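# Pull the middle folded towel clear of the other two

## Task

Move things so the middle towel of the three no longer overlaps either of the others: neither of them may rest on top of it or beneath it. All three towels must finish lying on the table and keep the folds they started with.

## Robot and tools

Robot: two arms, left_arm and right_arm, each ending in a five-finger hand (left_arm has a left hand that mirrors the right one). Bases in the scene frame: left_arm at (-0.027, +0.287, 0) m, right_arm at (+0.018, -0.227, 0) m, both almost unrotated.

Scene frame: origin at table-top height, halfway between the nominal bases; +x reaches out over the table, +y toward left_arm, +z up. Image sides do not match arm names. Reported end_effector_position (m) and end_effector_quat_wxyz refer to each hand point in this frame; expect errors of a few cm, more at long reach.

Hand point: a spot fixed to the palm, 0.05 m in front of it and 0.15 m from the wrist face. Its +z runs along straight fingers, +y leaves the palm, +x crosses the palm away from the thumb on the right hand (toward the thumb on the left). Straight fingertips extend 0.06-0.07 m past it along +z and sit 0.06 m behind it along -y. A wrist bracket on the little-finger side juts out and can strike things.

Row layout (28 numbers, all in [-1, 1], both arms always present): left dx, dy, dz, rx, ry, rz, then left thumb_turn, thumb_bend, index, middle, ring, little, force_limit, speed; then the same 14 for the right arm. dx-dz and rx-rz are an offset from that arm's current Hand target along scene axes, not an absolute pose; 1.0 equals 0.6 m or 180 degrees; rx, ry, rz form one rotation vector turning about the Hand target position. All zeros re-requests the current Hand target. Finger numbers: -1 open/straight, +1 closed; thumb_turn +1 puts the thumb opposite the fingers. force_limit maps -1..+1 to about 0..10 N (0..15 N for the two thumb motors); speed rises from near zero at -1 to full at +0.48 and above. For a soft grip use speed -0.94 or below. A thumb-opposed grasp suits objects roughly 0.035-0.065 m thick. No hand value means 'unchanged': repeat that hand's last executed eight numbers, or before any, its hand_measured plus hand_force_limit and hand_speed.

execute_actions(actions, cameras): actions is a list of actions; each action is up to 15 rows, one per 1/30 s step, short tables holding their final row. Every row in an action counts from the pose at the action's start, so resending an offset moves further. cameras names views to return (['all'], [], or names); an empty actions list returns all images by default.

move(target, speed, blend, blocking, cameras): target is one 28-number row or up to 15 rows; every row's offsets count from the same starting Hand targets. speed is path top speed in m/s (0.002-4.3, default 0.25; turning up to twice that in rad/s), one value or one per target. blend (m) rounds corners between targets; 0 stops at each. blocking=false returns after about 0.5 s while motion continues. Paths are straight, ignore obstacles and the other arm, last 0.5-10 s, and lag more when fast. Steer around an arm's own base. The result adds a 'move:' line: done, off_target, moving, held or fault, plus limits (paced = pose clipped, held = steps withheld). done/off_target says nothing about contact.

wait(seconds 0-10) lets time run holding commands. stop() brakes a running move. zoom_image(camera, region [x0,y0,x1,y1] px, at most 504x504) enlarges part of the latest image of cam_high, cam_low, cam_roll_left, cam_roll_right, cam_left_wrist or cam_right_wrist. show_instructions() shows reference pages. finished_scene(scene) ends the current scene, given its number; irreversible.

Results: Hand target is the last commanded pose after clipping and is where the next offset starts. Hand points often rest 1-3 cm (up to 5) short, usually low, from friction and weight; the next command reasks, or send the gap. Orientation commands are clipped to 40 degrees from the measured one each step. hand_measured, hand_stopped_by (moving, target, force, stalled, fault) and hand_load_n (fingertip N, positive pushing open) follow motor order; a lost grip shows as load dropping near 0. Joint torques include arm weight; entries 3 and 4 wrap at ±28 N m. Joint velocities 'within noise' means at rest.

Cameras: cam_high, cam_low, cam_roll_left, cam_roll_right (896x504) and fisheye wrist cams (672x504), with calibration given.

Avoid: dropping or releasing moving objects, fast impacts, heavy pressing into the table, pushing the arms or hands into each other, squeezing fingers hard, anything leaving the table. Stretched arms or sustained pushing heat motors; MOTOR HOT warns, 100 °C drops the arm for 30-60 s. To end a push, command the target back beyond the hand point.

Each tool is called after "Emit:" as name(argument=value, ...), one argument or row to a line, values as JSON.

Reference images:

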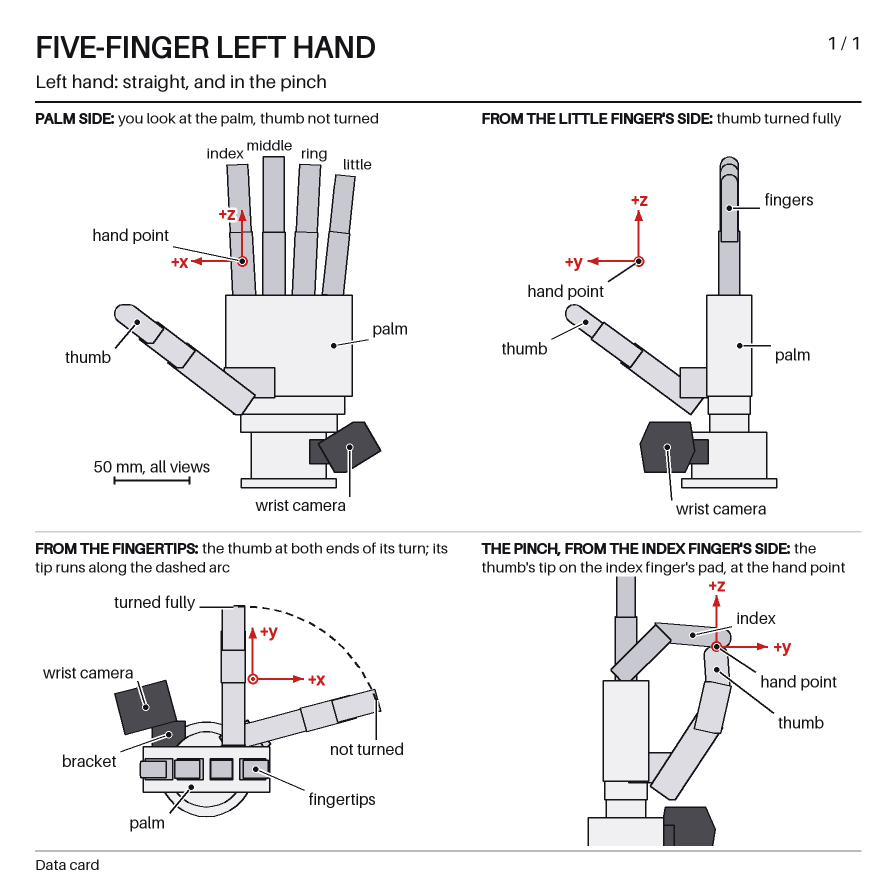

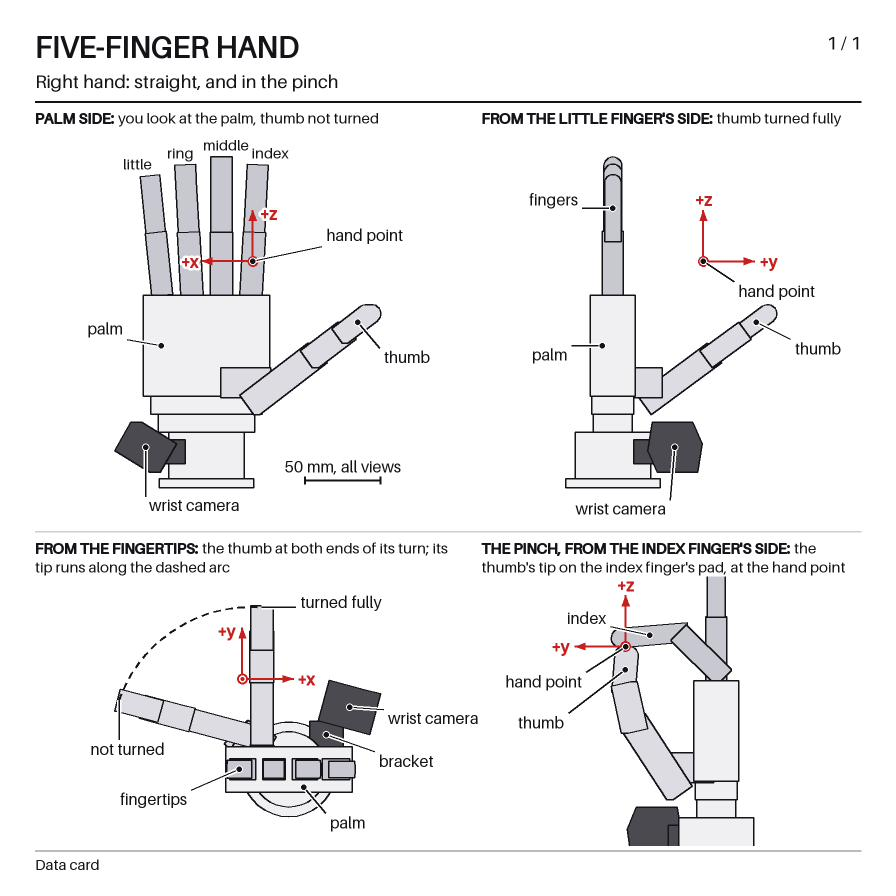

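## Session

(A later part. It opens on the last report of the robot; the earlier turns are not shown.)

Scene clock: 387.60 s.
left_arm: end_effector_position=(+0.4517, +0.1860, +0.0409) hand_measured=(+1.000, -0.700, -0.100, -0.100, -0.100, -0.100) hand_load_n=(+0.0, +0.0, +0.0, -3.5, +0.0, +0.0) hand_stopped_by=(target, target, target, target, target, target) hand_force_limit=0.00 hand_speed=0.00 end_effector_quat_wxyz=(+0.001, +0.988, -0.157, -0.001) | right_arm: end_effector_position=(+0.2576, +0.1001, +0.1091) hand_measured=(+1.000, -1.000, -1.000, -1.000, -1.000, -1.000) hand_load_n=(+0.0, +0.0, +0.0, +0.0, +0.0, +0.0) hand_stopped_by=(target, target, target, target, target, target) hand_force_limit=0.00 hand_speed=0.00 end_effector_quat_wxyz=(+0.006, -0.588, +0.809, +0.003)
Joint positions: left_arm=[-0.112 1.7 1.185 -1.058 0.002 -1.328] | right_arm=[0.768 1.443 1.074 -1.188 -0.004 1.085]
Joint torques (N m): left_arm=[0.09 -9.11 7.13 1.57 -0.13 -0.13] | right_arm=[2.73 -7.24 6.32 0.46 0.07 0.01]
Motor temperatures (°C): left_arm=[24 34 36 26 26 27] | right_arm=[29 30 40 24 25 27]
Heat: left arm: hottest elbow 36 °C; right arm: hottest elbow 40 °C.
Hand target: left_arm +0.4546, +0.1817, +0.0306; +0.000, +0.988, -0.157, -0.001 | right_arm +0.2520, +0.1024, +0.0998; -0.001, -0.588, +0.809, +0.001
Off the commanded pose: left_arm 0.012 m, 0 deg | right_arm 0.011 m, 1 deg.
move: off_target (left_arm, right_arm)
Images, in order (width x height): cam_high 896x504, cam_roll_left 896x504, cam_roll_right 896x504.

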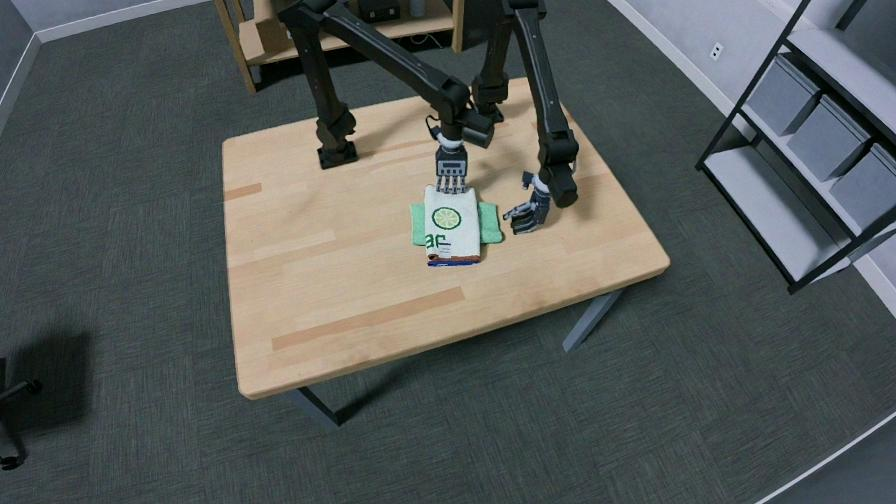

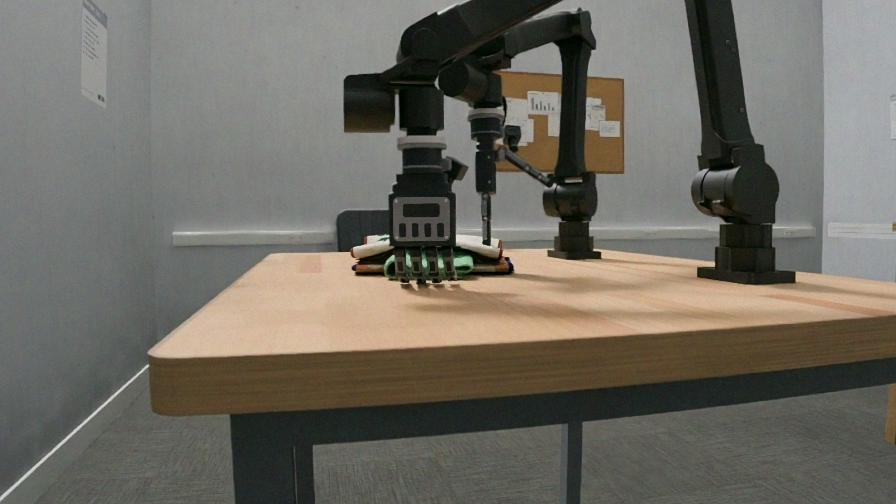

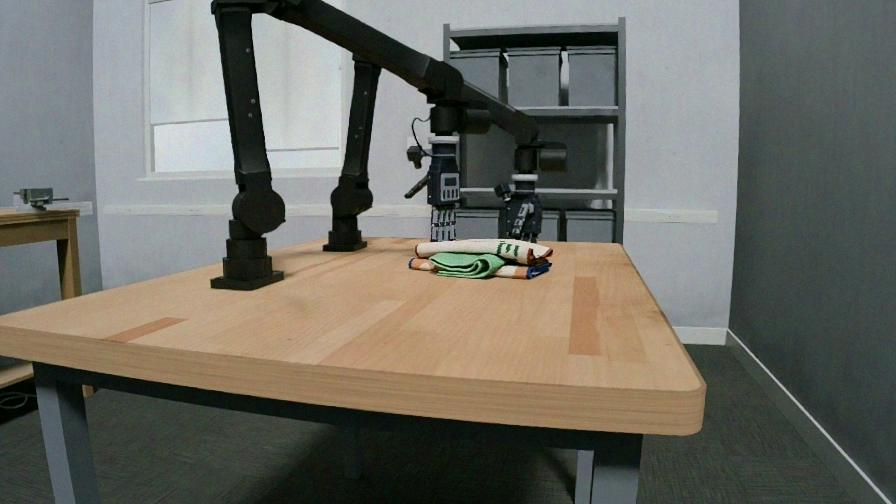

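Emit:
move(
  target=[
    [0,0,0.006,0,0,0,1,-0.7,-0.1,-0.1,-0.1,-0.1,0,0,0,0,-0.025,0,0,0,1,-1,-1,-1,-1,-1,0,0],
    [-0.0203,-0.081,0.005,0,0,0,1,-0.7,-0.1,-0.1,-0.1,-0.1,0,0,0,0,-0.025,0,0,0,1,-1,-1,-1,-1,-1,0,0],
  ],
  cameras=["cam_high","cam_roll_left","cam_roll_right","cam_left_wrist"],
  speed=0.06,
)

Emit:
zoom_image(
  camera="cam_roll_left",
  region=[340, 180, 530, 300],
)

Emit:
zoom_image(
  camera="cam_high",
  region=[400, 150, 560, 280],
)

Scene clock: 400.60 s.
left_arm: end_effector_position=(+0.4502, +0.1500, +0.0409) hand_measured=(+1.000, -0.700, -0.100, -0.100, -0.100, -0.100) hand_load_n=(+0.5, +0.0, +0.0, -3.5, +0.0, +0.0) hand_stopped_by=(target, target, target, target, target, target) hand_force_limit=0.00 hand_speed=0.00 end_effector_quat_wxyz=(-0.005, +0.989, -0.146, +0.003) | right_arm: end_effector_position=(+0.2591, +0.1014, +0.1017) hand_measured=(+1.000, -1.000, -1.000, -1.000, -1.000, -1.000) hand_load_n=(+0.0, +0.0, +0.0, -0.5, +0.0, +0.0) hand_stopped_by=(target, target, target, target, target, target) hand_force_limit=0.00 hand_speed=0.00 end_effector_quat_wxyz=(+0.013, -0.587, +0.809, +0.004)
Joint positions: left_arm=[-0.194 1.697 1.182 -1.05 -0.01 -1.431] | right_arm=[0.768 1.447 1.057 -1.154 -0.004 1.085]
Joint torques (N m): left_arm=[-1.73 -10.05 6.16 1.11 0.31 -0.12] | right_arm=[2.73 -6.3 5.64 0.8 0.05 0.02]
Heat: left arm: hottest elbow 35 °C; right arm: hottest elbow 40 °C.
Hand target: left_arm +0.4426, +0.1330, +0.0337; +0.000, +0.988, -0.157, -0.001 | right_arm +0.2520, +0.1025, +0.0848; +0.000, -0.588, +0.809, +0.001
Off the commanded pose: left_arm 0.020 m, 1 deg | right_arm 0.018 m, 2 deg.
move: off_target (left_arm, right_arm)
camera_calibration:
cam_left_wrist: T_world_to_cam=[[0.52756, 0.849131, 0.0256323, -0.36782], [0.724849, -0.465669, 0.507687, -0.276835], [0.443029, -0.249256, -0.86116, -0.0160062], [0, 0, 0, 1]] pos_world=[0.401802, 0.179424, 0.13619]
Images, in order (width x height): cam_high 896x504, cam_roll_left 896x504, cam_roll_right 896x504, cam_left_wrist 672x504.

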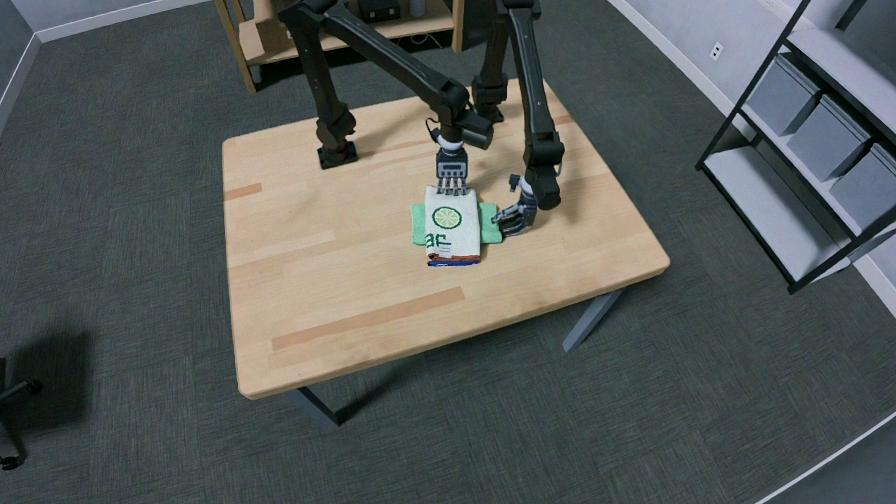

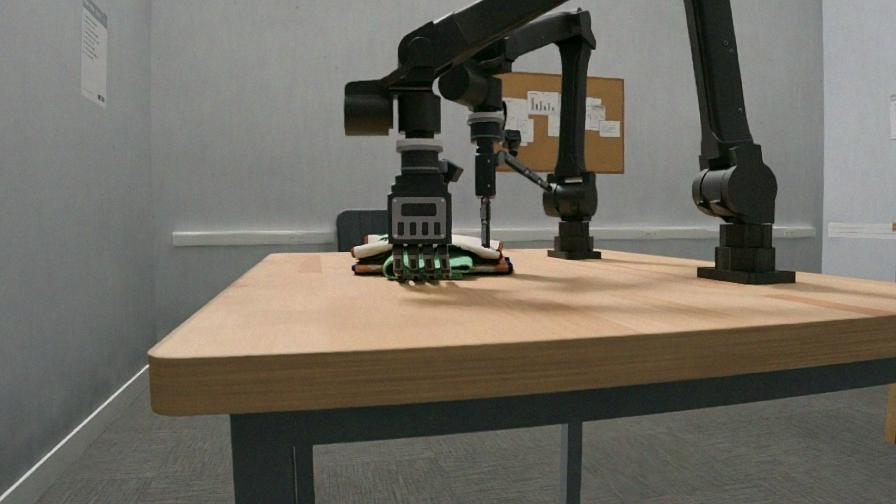

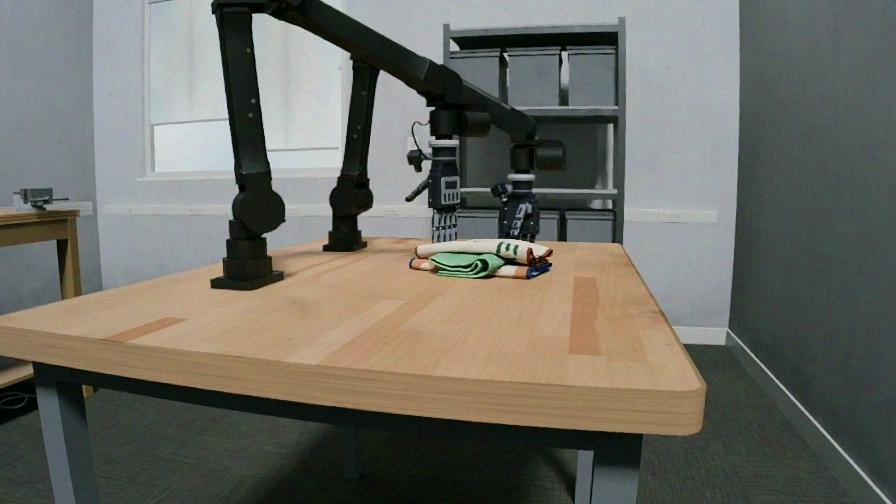

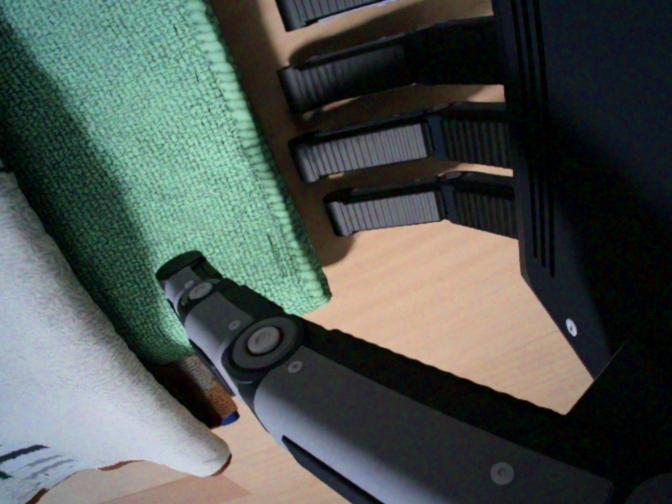

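Scaled by 2.653 from the camera's 896x504 image, which has a finer 1280x720 frame.

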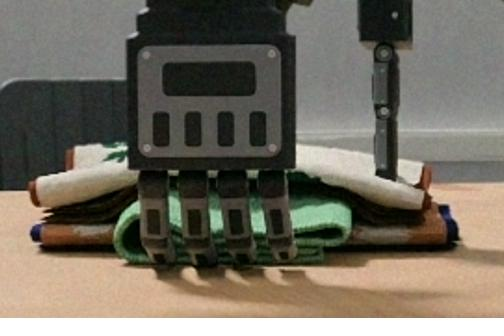

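Scaled by 3.150 from the camera's 896x504 image, which has a finer 1280x720 frame.

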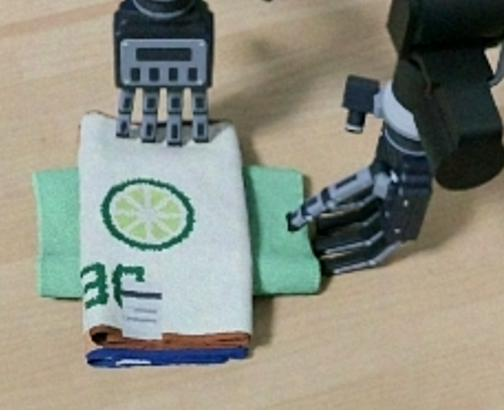

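Emit:
move(
  target=[-0.0293,-0.08,0.002,0,0,0,1,-0.7,-0.1,-0.1,-0.1,-0.1,0,0,0,0,-0.005,0,0,0,1,-1,-1,-1,-1,-1,0,0],
  cameras=["cam_high","cam_roll_left","cam_low","cam_left_wrist"],
  speed=0.06,
)

Emit:
zoom_image(
  camera="cam_roll_left",
  region=[340, 180, 530, 300],
)

Emit:
zoom_image(
  camera="cam_high",
  region=[400, 150, 560, 280],
)

Emit:
zoom_image(
  camera="cam_low",
  region=[210, 220, 440, 370],
)

Scene clock: 414.53 s.
left_arm: end_effector_position=(+0.4356, +0.1031, +0.0411) hand_measured=(+1.000, -0.700, -0.100, -0.100, -0.100, -0.100) hand_load_n=(+0.0, +0.0, +0.0, -3.0, +0.5, +0.0) hand_stopped_by=(target, target, target, target, target, target) hand_force_limit=0.00 hand_speed=0.00 end_effector_quat_wxyz=(-0.006, +0.990, -0.144, +0.004) | right_arm: end_effector_position=(+0.2608, +0.1030, +0.1011) hand_measured=(+1.000, -1.000, -1.000, -1.000, -1.000, -1.000) hand_load_n=(+0.0, -0.5, +0.0, +0.0, +0.0, +0.0) hand_stopped_by=(target, target, target, target, target, target) hand_force_limit=0.00 hand_speed=0.00 end_effector_quat_wxyz=(+0.017, -0.587, +0.810, +0.004)
Joint positions: left_arm=[-0.3 1.684 1.166 -1.045 -0.013 -1.542] | right_arm=[0.768 1.447 1.055 -1.143 -0.004 1.088]
Joint torques (N m): left_arm=[-2.02 -10.05 6.24 0.94 0.43 -0.12] | right_arm=[2.73 -6.07 5.46 0.66 0.06 -0.01]
Heat: left arm: hottest elbow 35 °C; right arm: hottest elbow 39 °C.
Hand target: left_arm +0.4250, +0.0851, +0.0349; +0.000, +0.988, -0.157, -0.001 | right_arm +0.2520, +0.1025, +0.0819; +0.000, -0.588, +0.809, +0.001
Off the commanded pose: left_arm 0.022 m, 2 deg | right_arm 0.021 m, 2 deg.
move: off_target (left_arm, right_arm)
camera_calibration:
cam_left_wrist: T_world_to_cam=[[0.52325, 0.851682, 0.0290977, -0.318897], [0.725426, -0.46308, 0.509228, -0.288772], [0.447175, -0.245346, -0.860139, -0.0234185], [0, 0, 0, 1]] pos_world=[0.386818, 0.132129, 0.136187]
Images, in order (width x height): cam_high 896x504, cam_low 896x504, cam_roll_left 896x504, cam_left_wrist 672x504.

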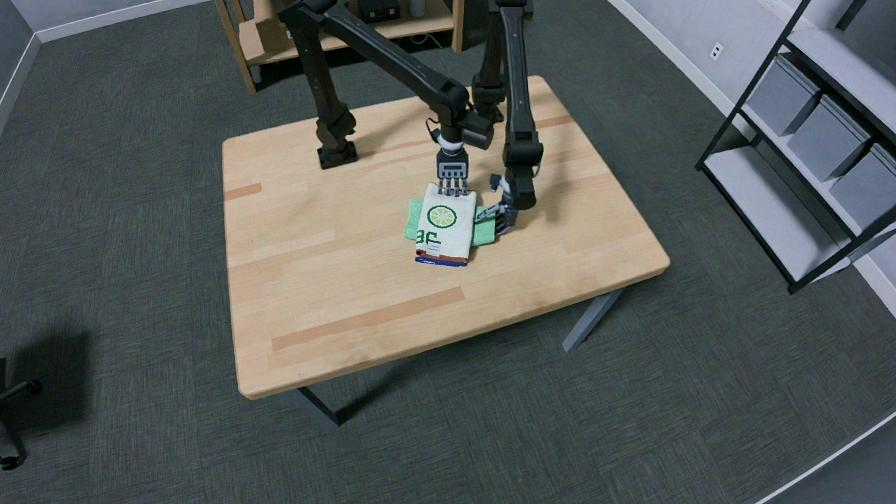

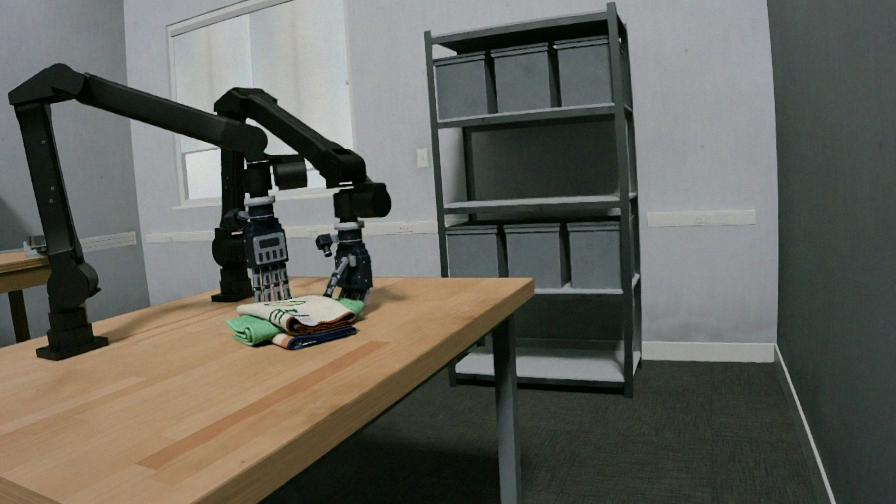

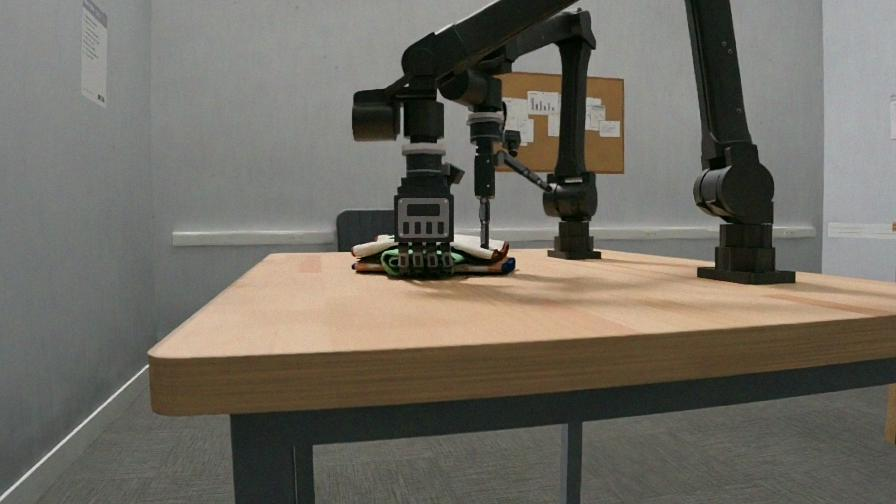

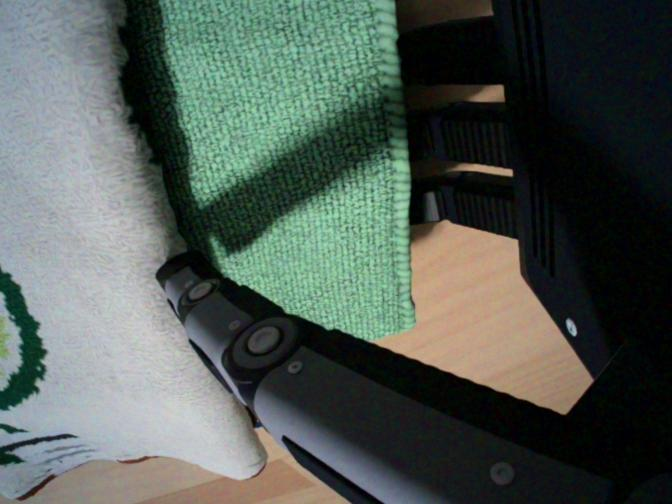

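Scaled by 2.653 from the camera's 896x504 image, which has a finer 1280x720 frame.

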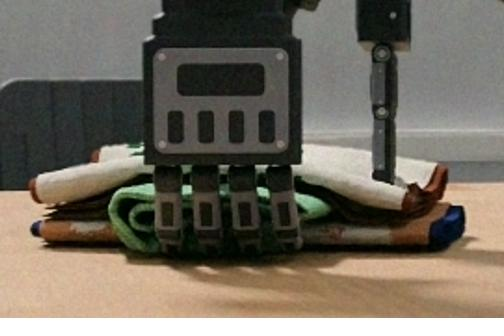

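Scaled by 3.150 from the camera's 896x504 image, which has a finer 1280x720 frame.

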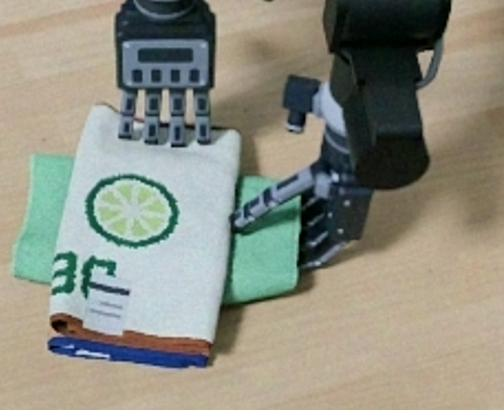

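Scaled by 2.191 from the camera's 896x504 image, which has a finer 1280x720 frame.

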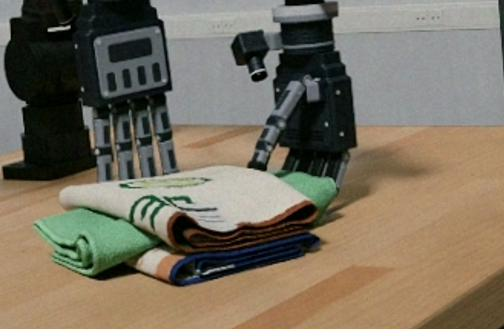

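Emit:
execute_actions(
  actions=[
    [[0,0,0.005,0,0,0,1,0.3,-0.1,-0.1,-0.1,-0.1,0,-0.6,0,0,0,0,0,0,1,-1,-1,-1,-1,-1,0,0]],
    [[0,0,0,0,0,0,1,0.3,-0.1,-0.1,-0.1,-0.1,0,-0.6,0,0,0,0,0,0,1,-1,-1,-1,-1,-1,0,0]],
    [[0,0,0,0,0,0,1,0.3,-0.1,-0.1,-0.1,-0.1,0,-0.6,0,0,0,0,0,0,1,-1,-1,-1,-1,-1,0,0]],
    [[0,0,0,0,0,0,1,0.3,-0.1,-0.1,-0.1,-0.1,0,-0.6,0,0,0,0,0,0,1,-1,-1,-1,-1,-1,0,0]],
  ],
  cameras=["cam_high","cam_roll_left","cam_low","cam_left_wrist"],
)

Emit:
zoom_image(
  camera="cam_roll_left",
  region=[340, 180, 530, 300],
)

Scene clock: 426.77 s.
left_arm: end_effector_position=(+0.4358, +0.1031, +0.0414) hand_measured=(+1.000, +0.300, -0.100, -0.100, -0.100, -0.100) hand_load_n=(+0.0, +0.0, +0.0, -1.5, +0.5, +0.0) hand_stopped_by=(target, target, target, target, target, target) hand_force_limit=0.00 hand_speed=-0.60 end_effector_quat_wxyz=(-0.006, +0.990, -0.143, +0.005) | right_arm: end_effector_position=(+0.2608, +0.1030, +0.1011) hand_measured=(+1.000, -1.000, -1.000, -1.000, -1.000, -1.000) hand_load_n=(+0.0, +0.0, +0.0, +0.0, +0.0, +0.0) hand_stopped_by=(target, target, target, target, target, target) hand_force_limit=0.00 hand_speed=0.00 end_effector_quat_wxyz=(+0.017, -0.587, +0.810, +0.004)
Joint positions: left_arm=[-0.3 1.683 1.166 -1.045 -0.013 -1.543] | right_arm=[0.768 1.447 1.055 -1.143 -0.004 1.088]
Joint torques (N m): left_arm=[-1.96 -10.23 6.57 0.61 0.42 -0.12] | right_arm=[2.84 -6.18 5.48 0.64 0.06 -0.01]
Heat: left arm: hottest shoulder 35 °C; right arm: hottest elbow 38 °C.
Hand target: left_arm +0.4250, +0.0852, +0.0380; +0.000, +0.988, -0.157, -0.001 | right_arm +0.2520, +0.1025, +0.0819; +0.000, -0.588, +0.809, +0.001
Off the commanded pose: left_arm 0.021 m, 2 deg | right_arm 0.021 m, 2 deg.
Step readings (end_effector_position of left_arm | right_arm):
0: (+0.4357, +0.1031, +0.0411) | (+0.2608, +0.1030, +0.1011)
1: (+0.4357, +0.1031, +0.0411) | (+0.2608, +0.1030, +0.1011)
2: (+0.4357, +0.1031, +0.0412) | (+0.2608, +0.1030, +0.1011)
4: (+0.4357, +0.1031, +0.0412) | (+0.2608, +0.1030, +0.1011)
8: (+0.4357, +0.1031, +0.0412) | (+0.2608, +0.1030, +0.1011)
15: (+0.4357, +0.1031, +0.0412) | (+0.2608, +0.1030, +0.1011)
16: (+0.4357, +0.1031, +0.0412) | (+0.2608, +0.1030, +0.1011)
17: (+0.4357, +0.1031, +0.0412) | (+0.2608, +0.1030, +0.1011)
19: (+0.4357, +0.1031, +0.0412) | (+0.2608, +0.1030, +0.1011)
23: (+0.4357, +0.1031, +0.0412) | (+0.2608, +0.1030, +0.1011)
30: (+0.4357, +0.1031, +0.0412) | (+0.2608, +0.1030, +0.1011)
31: (+0.4357, +0.1031, +0.0412) | (+0.2608, +0.1030, +0.1011)
32: (+0.4357, +0.1031, +0.0412) | (+0.2608, +0.1030, +0.1011)
34: (+0.4358, +0.1031, +0.0414) | (+0.2608, +0.1030, +0.1011)
38: (+0.4358, +0.1031, +0.0414) | (+0.2608, +0.1030, +0.1011)
45: (+0.4358, +0.1031, +0.0414) | (+0.2608, +0.1030, +0.1011)
46: (+0.4358, +0.1031, +0.0414) | (+0.2608, +0.1030, +0.1011)
47: (+0.4358, +0.1031, +0.0414) | (+0.2608, +0.1030, +0.1011)
49: (+0.4358, +0.1031, +0.0414) | (+0.2608, +0.1030, +0.1011)
53: (+0.4358, +0.1031, +0.0414) | (+0.2608, +0.1030, +0.1011)
60: (+0.4358, +0.1031, +0.0414) | (+0.2608, +0.1030, +0.1011)
camera_calibration:
cam_left_wrist: T_world_to_cam=[[0.522536, 0.852114, 0.0292949, -0.318715], [0.725443, -0.462386, 0.509834, -0.289108], [0.447983, -0.245155, -0.859774, -0.0235489], [0, 0, 0, 1]] pos_world=[0.386821, 0.132128, 0.136487]
Images, in order (width x height): cam_high 896x504, cam_low 896x504, cam_roll_left 896x504, cam_left_wrist 672x504.

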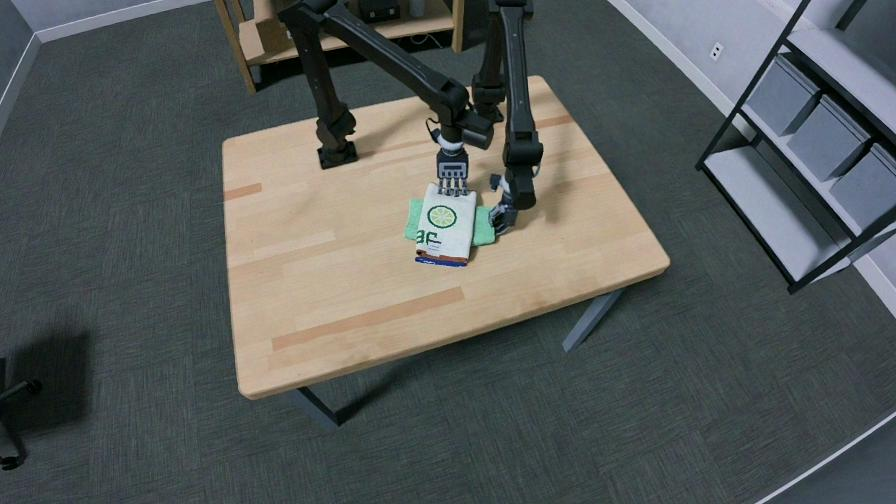

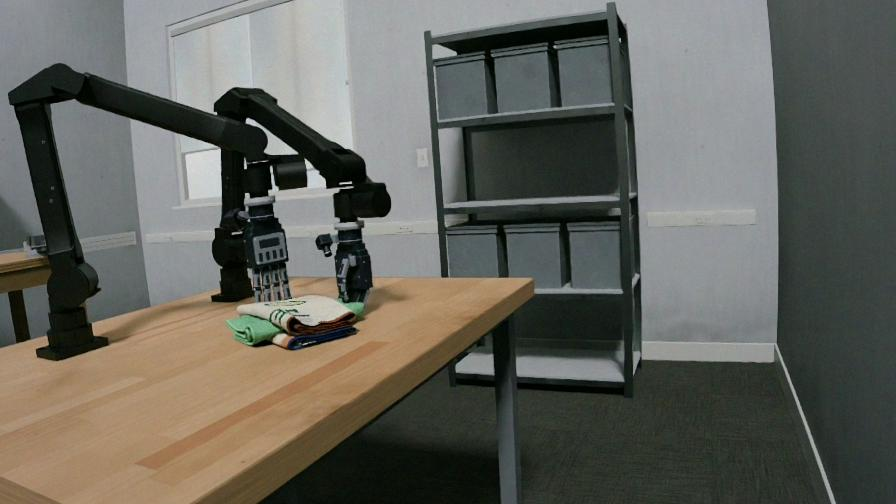

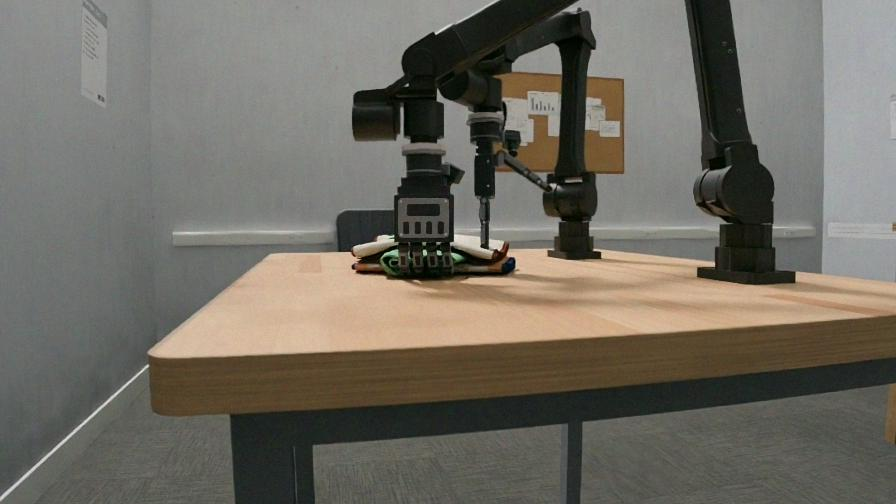

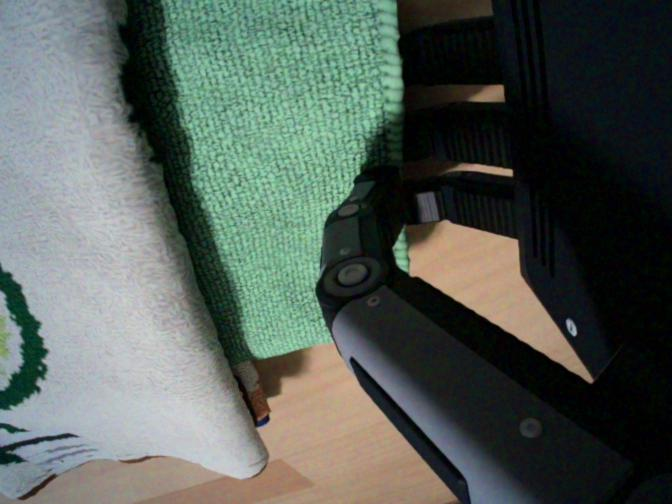

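Scaled by 2.653 from the camera's 896x504 image, which has a finer 1280x720 frame.

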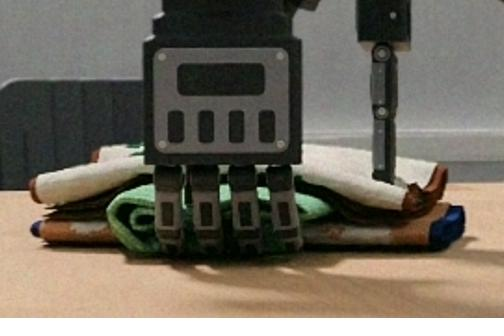

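Emit:
execute_actions(
  actions=[
    [[0,0,0,0,0,0,1,-0.1,-0.1,-0.1,-0.1,-0.1,0,-0.6,0,0,0,0,0,0,1,-1,-1,-1,-1,-1,0,0]],
    [[0,0,0,0,0,0,1,-0.1,-0.1,-0.1,-0.1,-0.1,0,-0.6,0,0,0,0,0,0,1,-1,-1,-1,-1,-1,0,0]],
    [[0,0,0.005,0,0,0,1,-0.1,0.5,0.5,0.5,0.5,0,-0.7,0,0,0,0,0,0,1,-1,-1,-1,-1,-1,0,0]],
    [[0,0,0,0,0,0,1,-0.1,0.5,0.5,0.5,0.5,0,-0.7,0,0,0,0,0,0,1,-1,-1,-1,-1,-1,0,0]],
    [[0,0,0,0,0,0,1,-0.1,0.5,0.5,0.5,0.5,0,-0.7,0,0,0,0,0,0,1,-1,-1,-1,-1,-1,0,0]],
    [[0,0,0,0,0,0,1,-0.1,0.5,0.5,0.5,0.5,0,-0.7,0,0,0,0,0,0,1,-1,-1,-1,-1,-1,0,0]],
  ],
  cameras=["cam_high","cam_roll_left","cam_low","cam_left_wrist"],
)

Emit:
zoom_image(
  camera="cam_roll_left",
  region=[340, 180, 530, 300],
)

Scene clock: 443.57 s.
left_arm: end_effector_position=(+0.4296, +0.0948, +0.0393) hand_measured=(+1.000, -0.102, +0.088, +0.062, +0.172, +0.500) hand_load_n=(+2.5, +6.0, +5.0, +3.5, +5.0, +1.0) hand_stopped_by=(target, target, force, force, force, target) hand_force_limit=0.00 hand_speed=-0.70 end_effector_quat_wxyz=(-0.004, +0.989, -0.148, +0.001) | right_arm: end_effector_position=(+0.2608, +0.1030, +0.1011) hand_measured=(+1.000, -1.000, -1.000, -1.000, -1.000, -1.000) hand_load_n=(+0.0, +0.0, +0.0, -0.5, -0.5, +0.0) hand_stopped_by=(target, target, target, target, target, target) hand_force_limit=0.00 hand_speed=0.00 end_effector_quat_wxyz=(+0.017, -0.587, +0.810, +0.004)
Joint positions: left_arm=[-0.318 1.683 1.159 -1.045 -0.007 -1.551] | right_arm=[0.768 1.447 1.055 -1.143 -0.004 1.088]
Joint torques (N m): left_arm=[-0.62 -10.52 7.5 0.25 0.23 -0.05] | right_arm=[2.84 -6.07 5.46 0.66 0.05 -0.01]
Heat: left arm: hottest shoulder 35 °C; right arm: hottest elbow 37 °C.
Hand target: left_arm +0.4250, +0.0852, +0.0410; +0.000, +0.988, -0.157, -0.001 | right_arm +0.2520, +0.1025, +0.0819; +0.000, -0.588, +0.809, +0.001
Off the commanded pose: left_arm 0.011 m, 1 deg | right_arm 0.021 m, 2 deg.
Step readings (end_effector_position of left_arm | right_arm):
0: (+0.4358, +0.1031, +0.0414) | (+0.2608, +0.1030, +0.1011)
1: (+0.4358, +0.1031, +0.0414) | (+0.2608, +0.1030, +0.1011)
2: (+0.4358, +0.1031, +0.0414) | (+0.2608, +0.1030, +0.1011)
4: (+0.4358, +0.1031, +0.0414) | (+0.2608, +0.1030, +0.1011)
8: (+0.4358, +0.1031, +0.0414) | (+0.2608, +0.1030, +0.1011)
15: (+0.4358, +0.1031, +0.0414) | (+0.2608, +0.1030, +0.1011)
16: (+0.4358, +0.1031, +0.0414) | (+0.2608, +0.1030, +0.1011)
17: (+0.4358, +0.1031, +0.0414) | (+0.2608, +0.1030, +0.1011)
19: (+0.4358, +0.1031, +0.0414) | (+0.2608, +0.1030, +0.1011)
23: (+0.4358, +0.1031, +0.0414) | (+0.2608, +0.1030, +0.1011)
30: (+0.4358, +0.1031, +0.0414) | (+0.2608, +0.1030, +0.1011)
31: (+0.4358, +0.1031, +0.0414) | (+0.2608, +0.1030, +0.1011)
32: (+0.4358, +0.1031, +0.0414) | (+0.2608, +0.1030, +0.1011)
34: (+0.4342, +0.1016, +0.0407) | (+0.2608, +0.1030, +0.1011)
38: (+0.4302, +0.0969, +0.0391) | (+0.2608, +0.1030, +0.1011)
45: (+0.4296, +0.0950, +0.0392) | (+0.2608, +0.1030, +0.1011)
46: (+0.4296, +0.0950, +0.0392) | (+0.2608, +0.1030, +0.1011)
47: (+0.4296, +0.0950, +0.0392) | (+0.2608, +0.1030, +0.1011)
49: (+0.4296, +0.0950, +0.0392) | (+0.2608, +0.1030, +0.1011)
53: (+0.4295, +0.0949, +0.0392) | (+0.2608, +0.1030, +0.1011)
60: (+0.4296, +0.0948, +0.0393) | (+0.2608, +0.1030, +0.1011)
61: (+0.4296, +0.0948, +0.0393) | (+0.2608, +0.1030, +0.1011)
62: (+0.4296, +0.0948, +0.0393) | (+0.2608, +0.1030, +0.1011)
64: (+0.4296, +0.0948, +0.0393) | (+0.2608, +0.1030, +0.1011)
68: (+0.4296, +0.0948, +0.0393) | (+0.2608, +0.1030, +0.1011)
75: (+0.4296, +0.0948, +0.0393) | (+0.2608, +0.1030, +0.1011)
76: (+0.4296, +0.0948, +0.0393) | (+0.2608, +0.1030, +0.1011)
77: (+0.4296, +0.0948, +0.0393) | (+0.2608, +0.1030, +0.1011)
79: (+0.4296, +0.0948, +0.0393) | (+0.2608, +0.1030, +0.1011)
83: (+0.4296, +0.0948, +0.0393) | (+0.2608, +0.1030, +0.1011)
90: (+0.4296, +0.0948, +0.0393) | (+0.2608, +0.1030, +0.1011)
camera_calibration:
cam_left_wrist: T_world_to_cam=[[0.531192, 0.846978, 0.0215333, -0.311333], [0.72497, -0.467533, 0.505798, -0.28655], [0.438467, -0.253065, -0.862383, -0.0197676], [0, 0, 0, 1]] pos_world=[0.381785, 0.124718, 0.134593]
Images, in order (width x height): cam_high 896x504, cam_low 896x504, cam_roll_left 896x504, cam_left_wrist 672x504.

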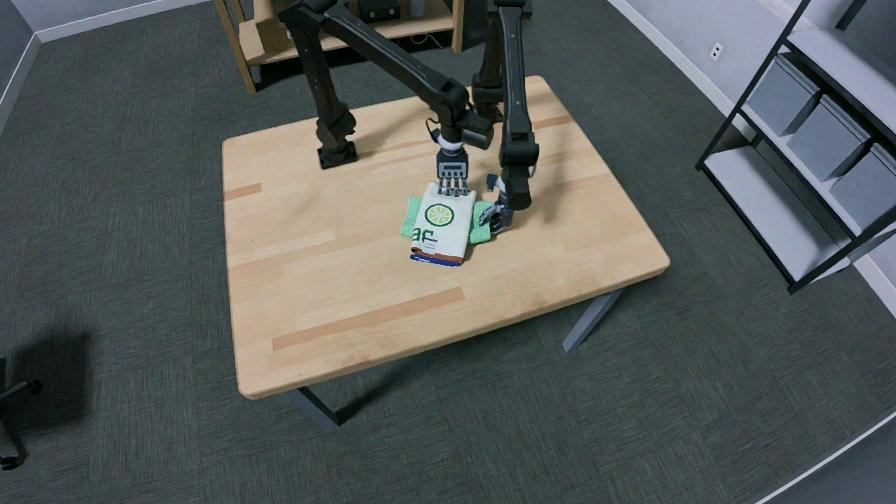

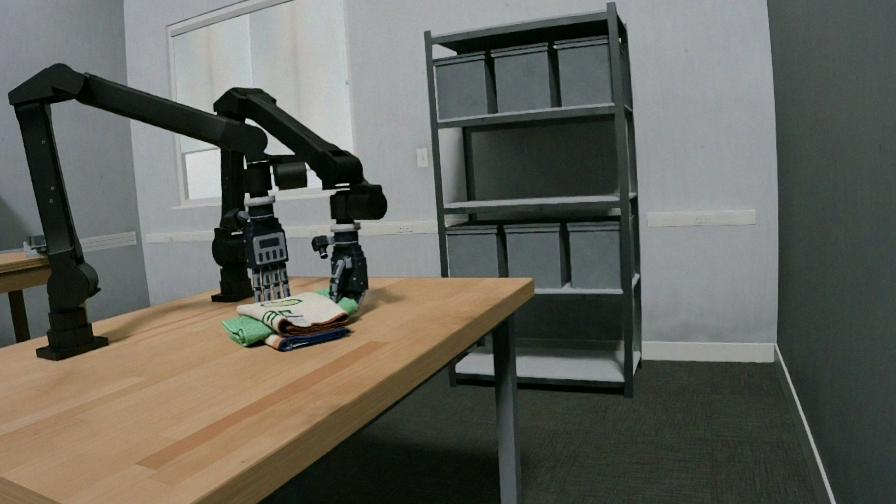

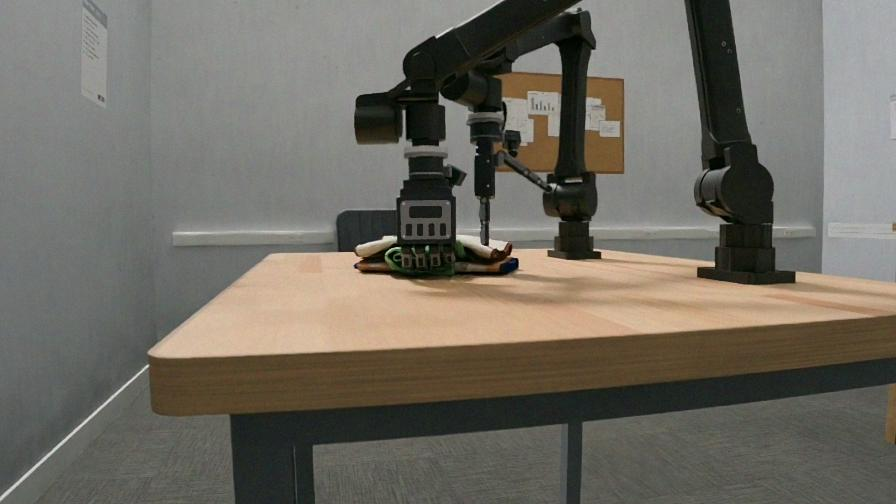

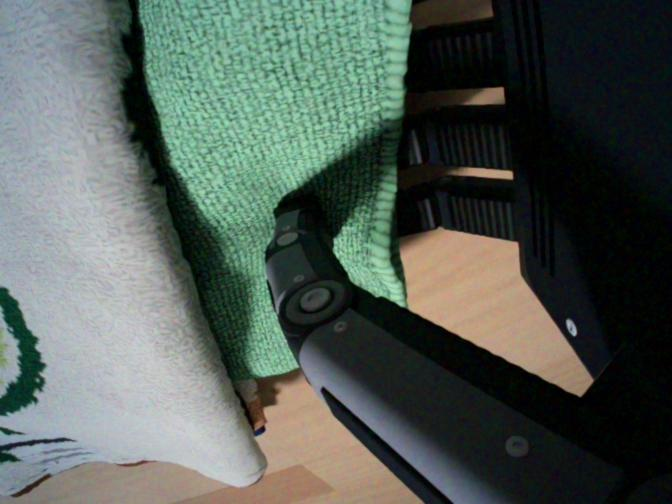

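Scaled by 2.653 from the camera's 896x504 image, which has a finer 1280x720 frame.

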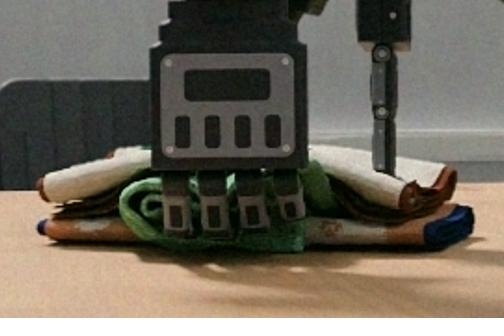

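Emit:
zoom_image(
  camera="cam_roll_left",
  region=[380, 235, 480, 285],
)

Emit:
zoom_image(
  camera="cam_low",
  region=[280, 220, 400, 340],
)

Emit:
zoom_image(
  camera="cam_left_wrist",
  region=[220, 0, 520, 350],
)

Scaled by 5.040 from the camera's 896x504 image, which has a finer 1280x720 frame.

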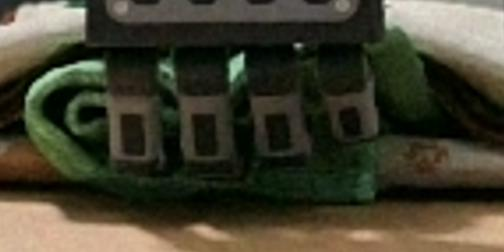

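Scaled by 4.200 from the camera's 896x504 image, which has a finer 1280x720 frame.

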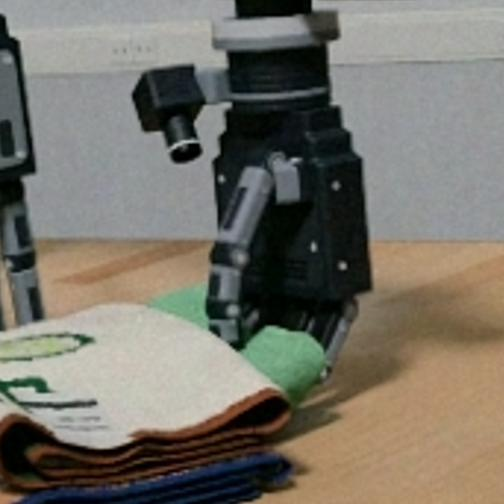

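Scaled by 1.440 from the camera's 672x504 image, which has a finer 960x720 frame.

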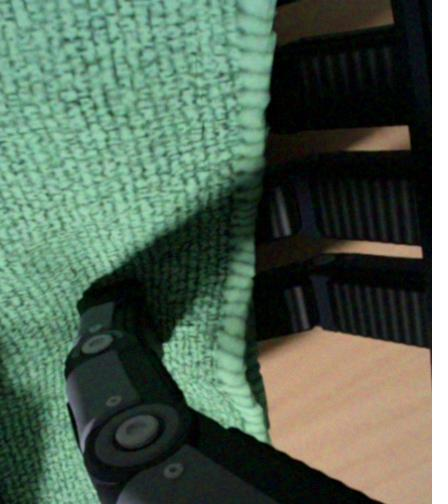

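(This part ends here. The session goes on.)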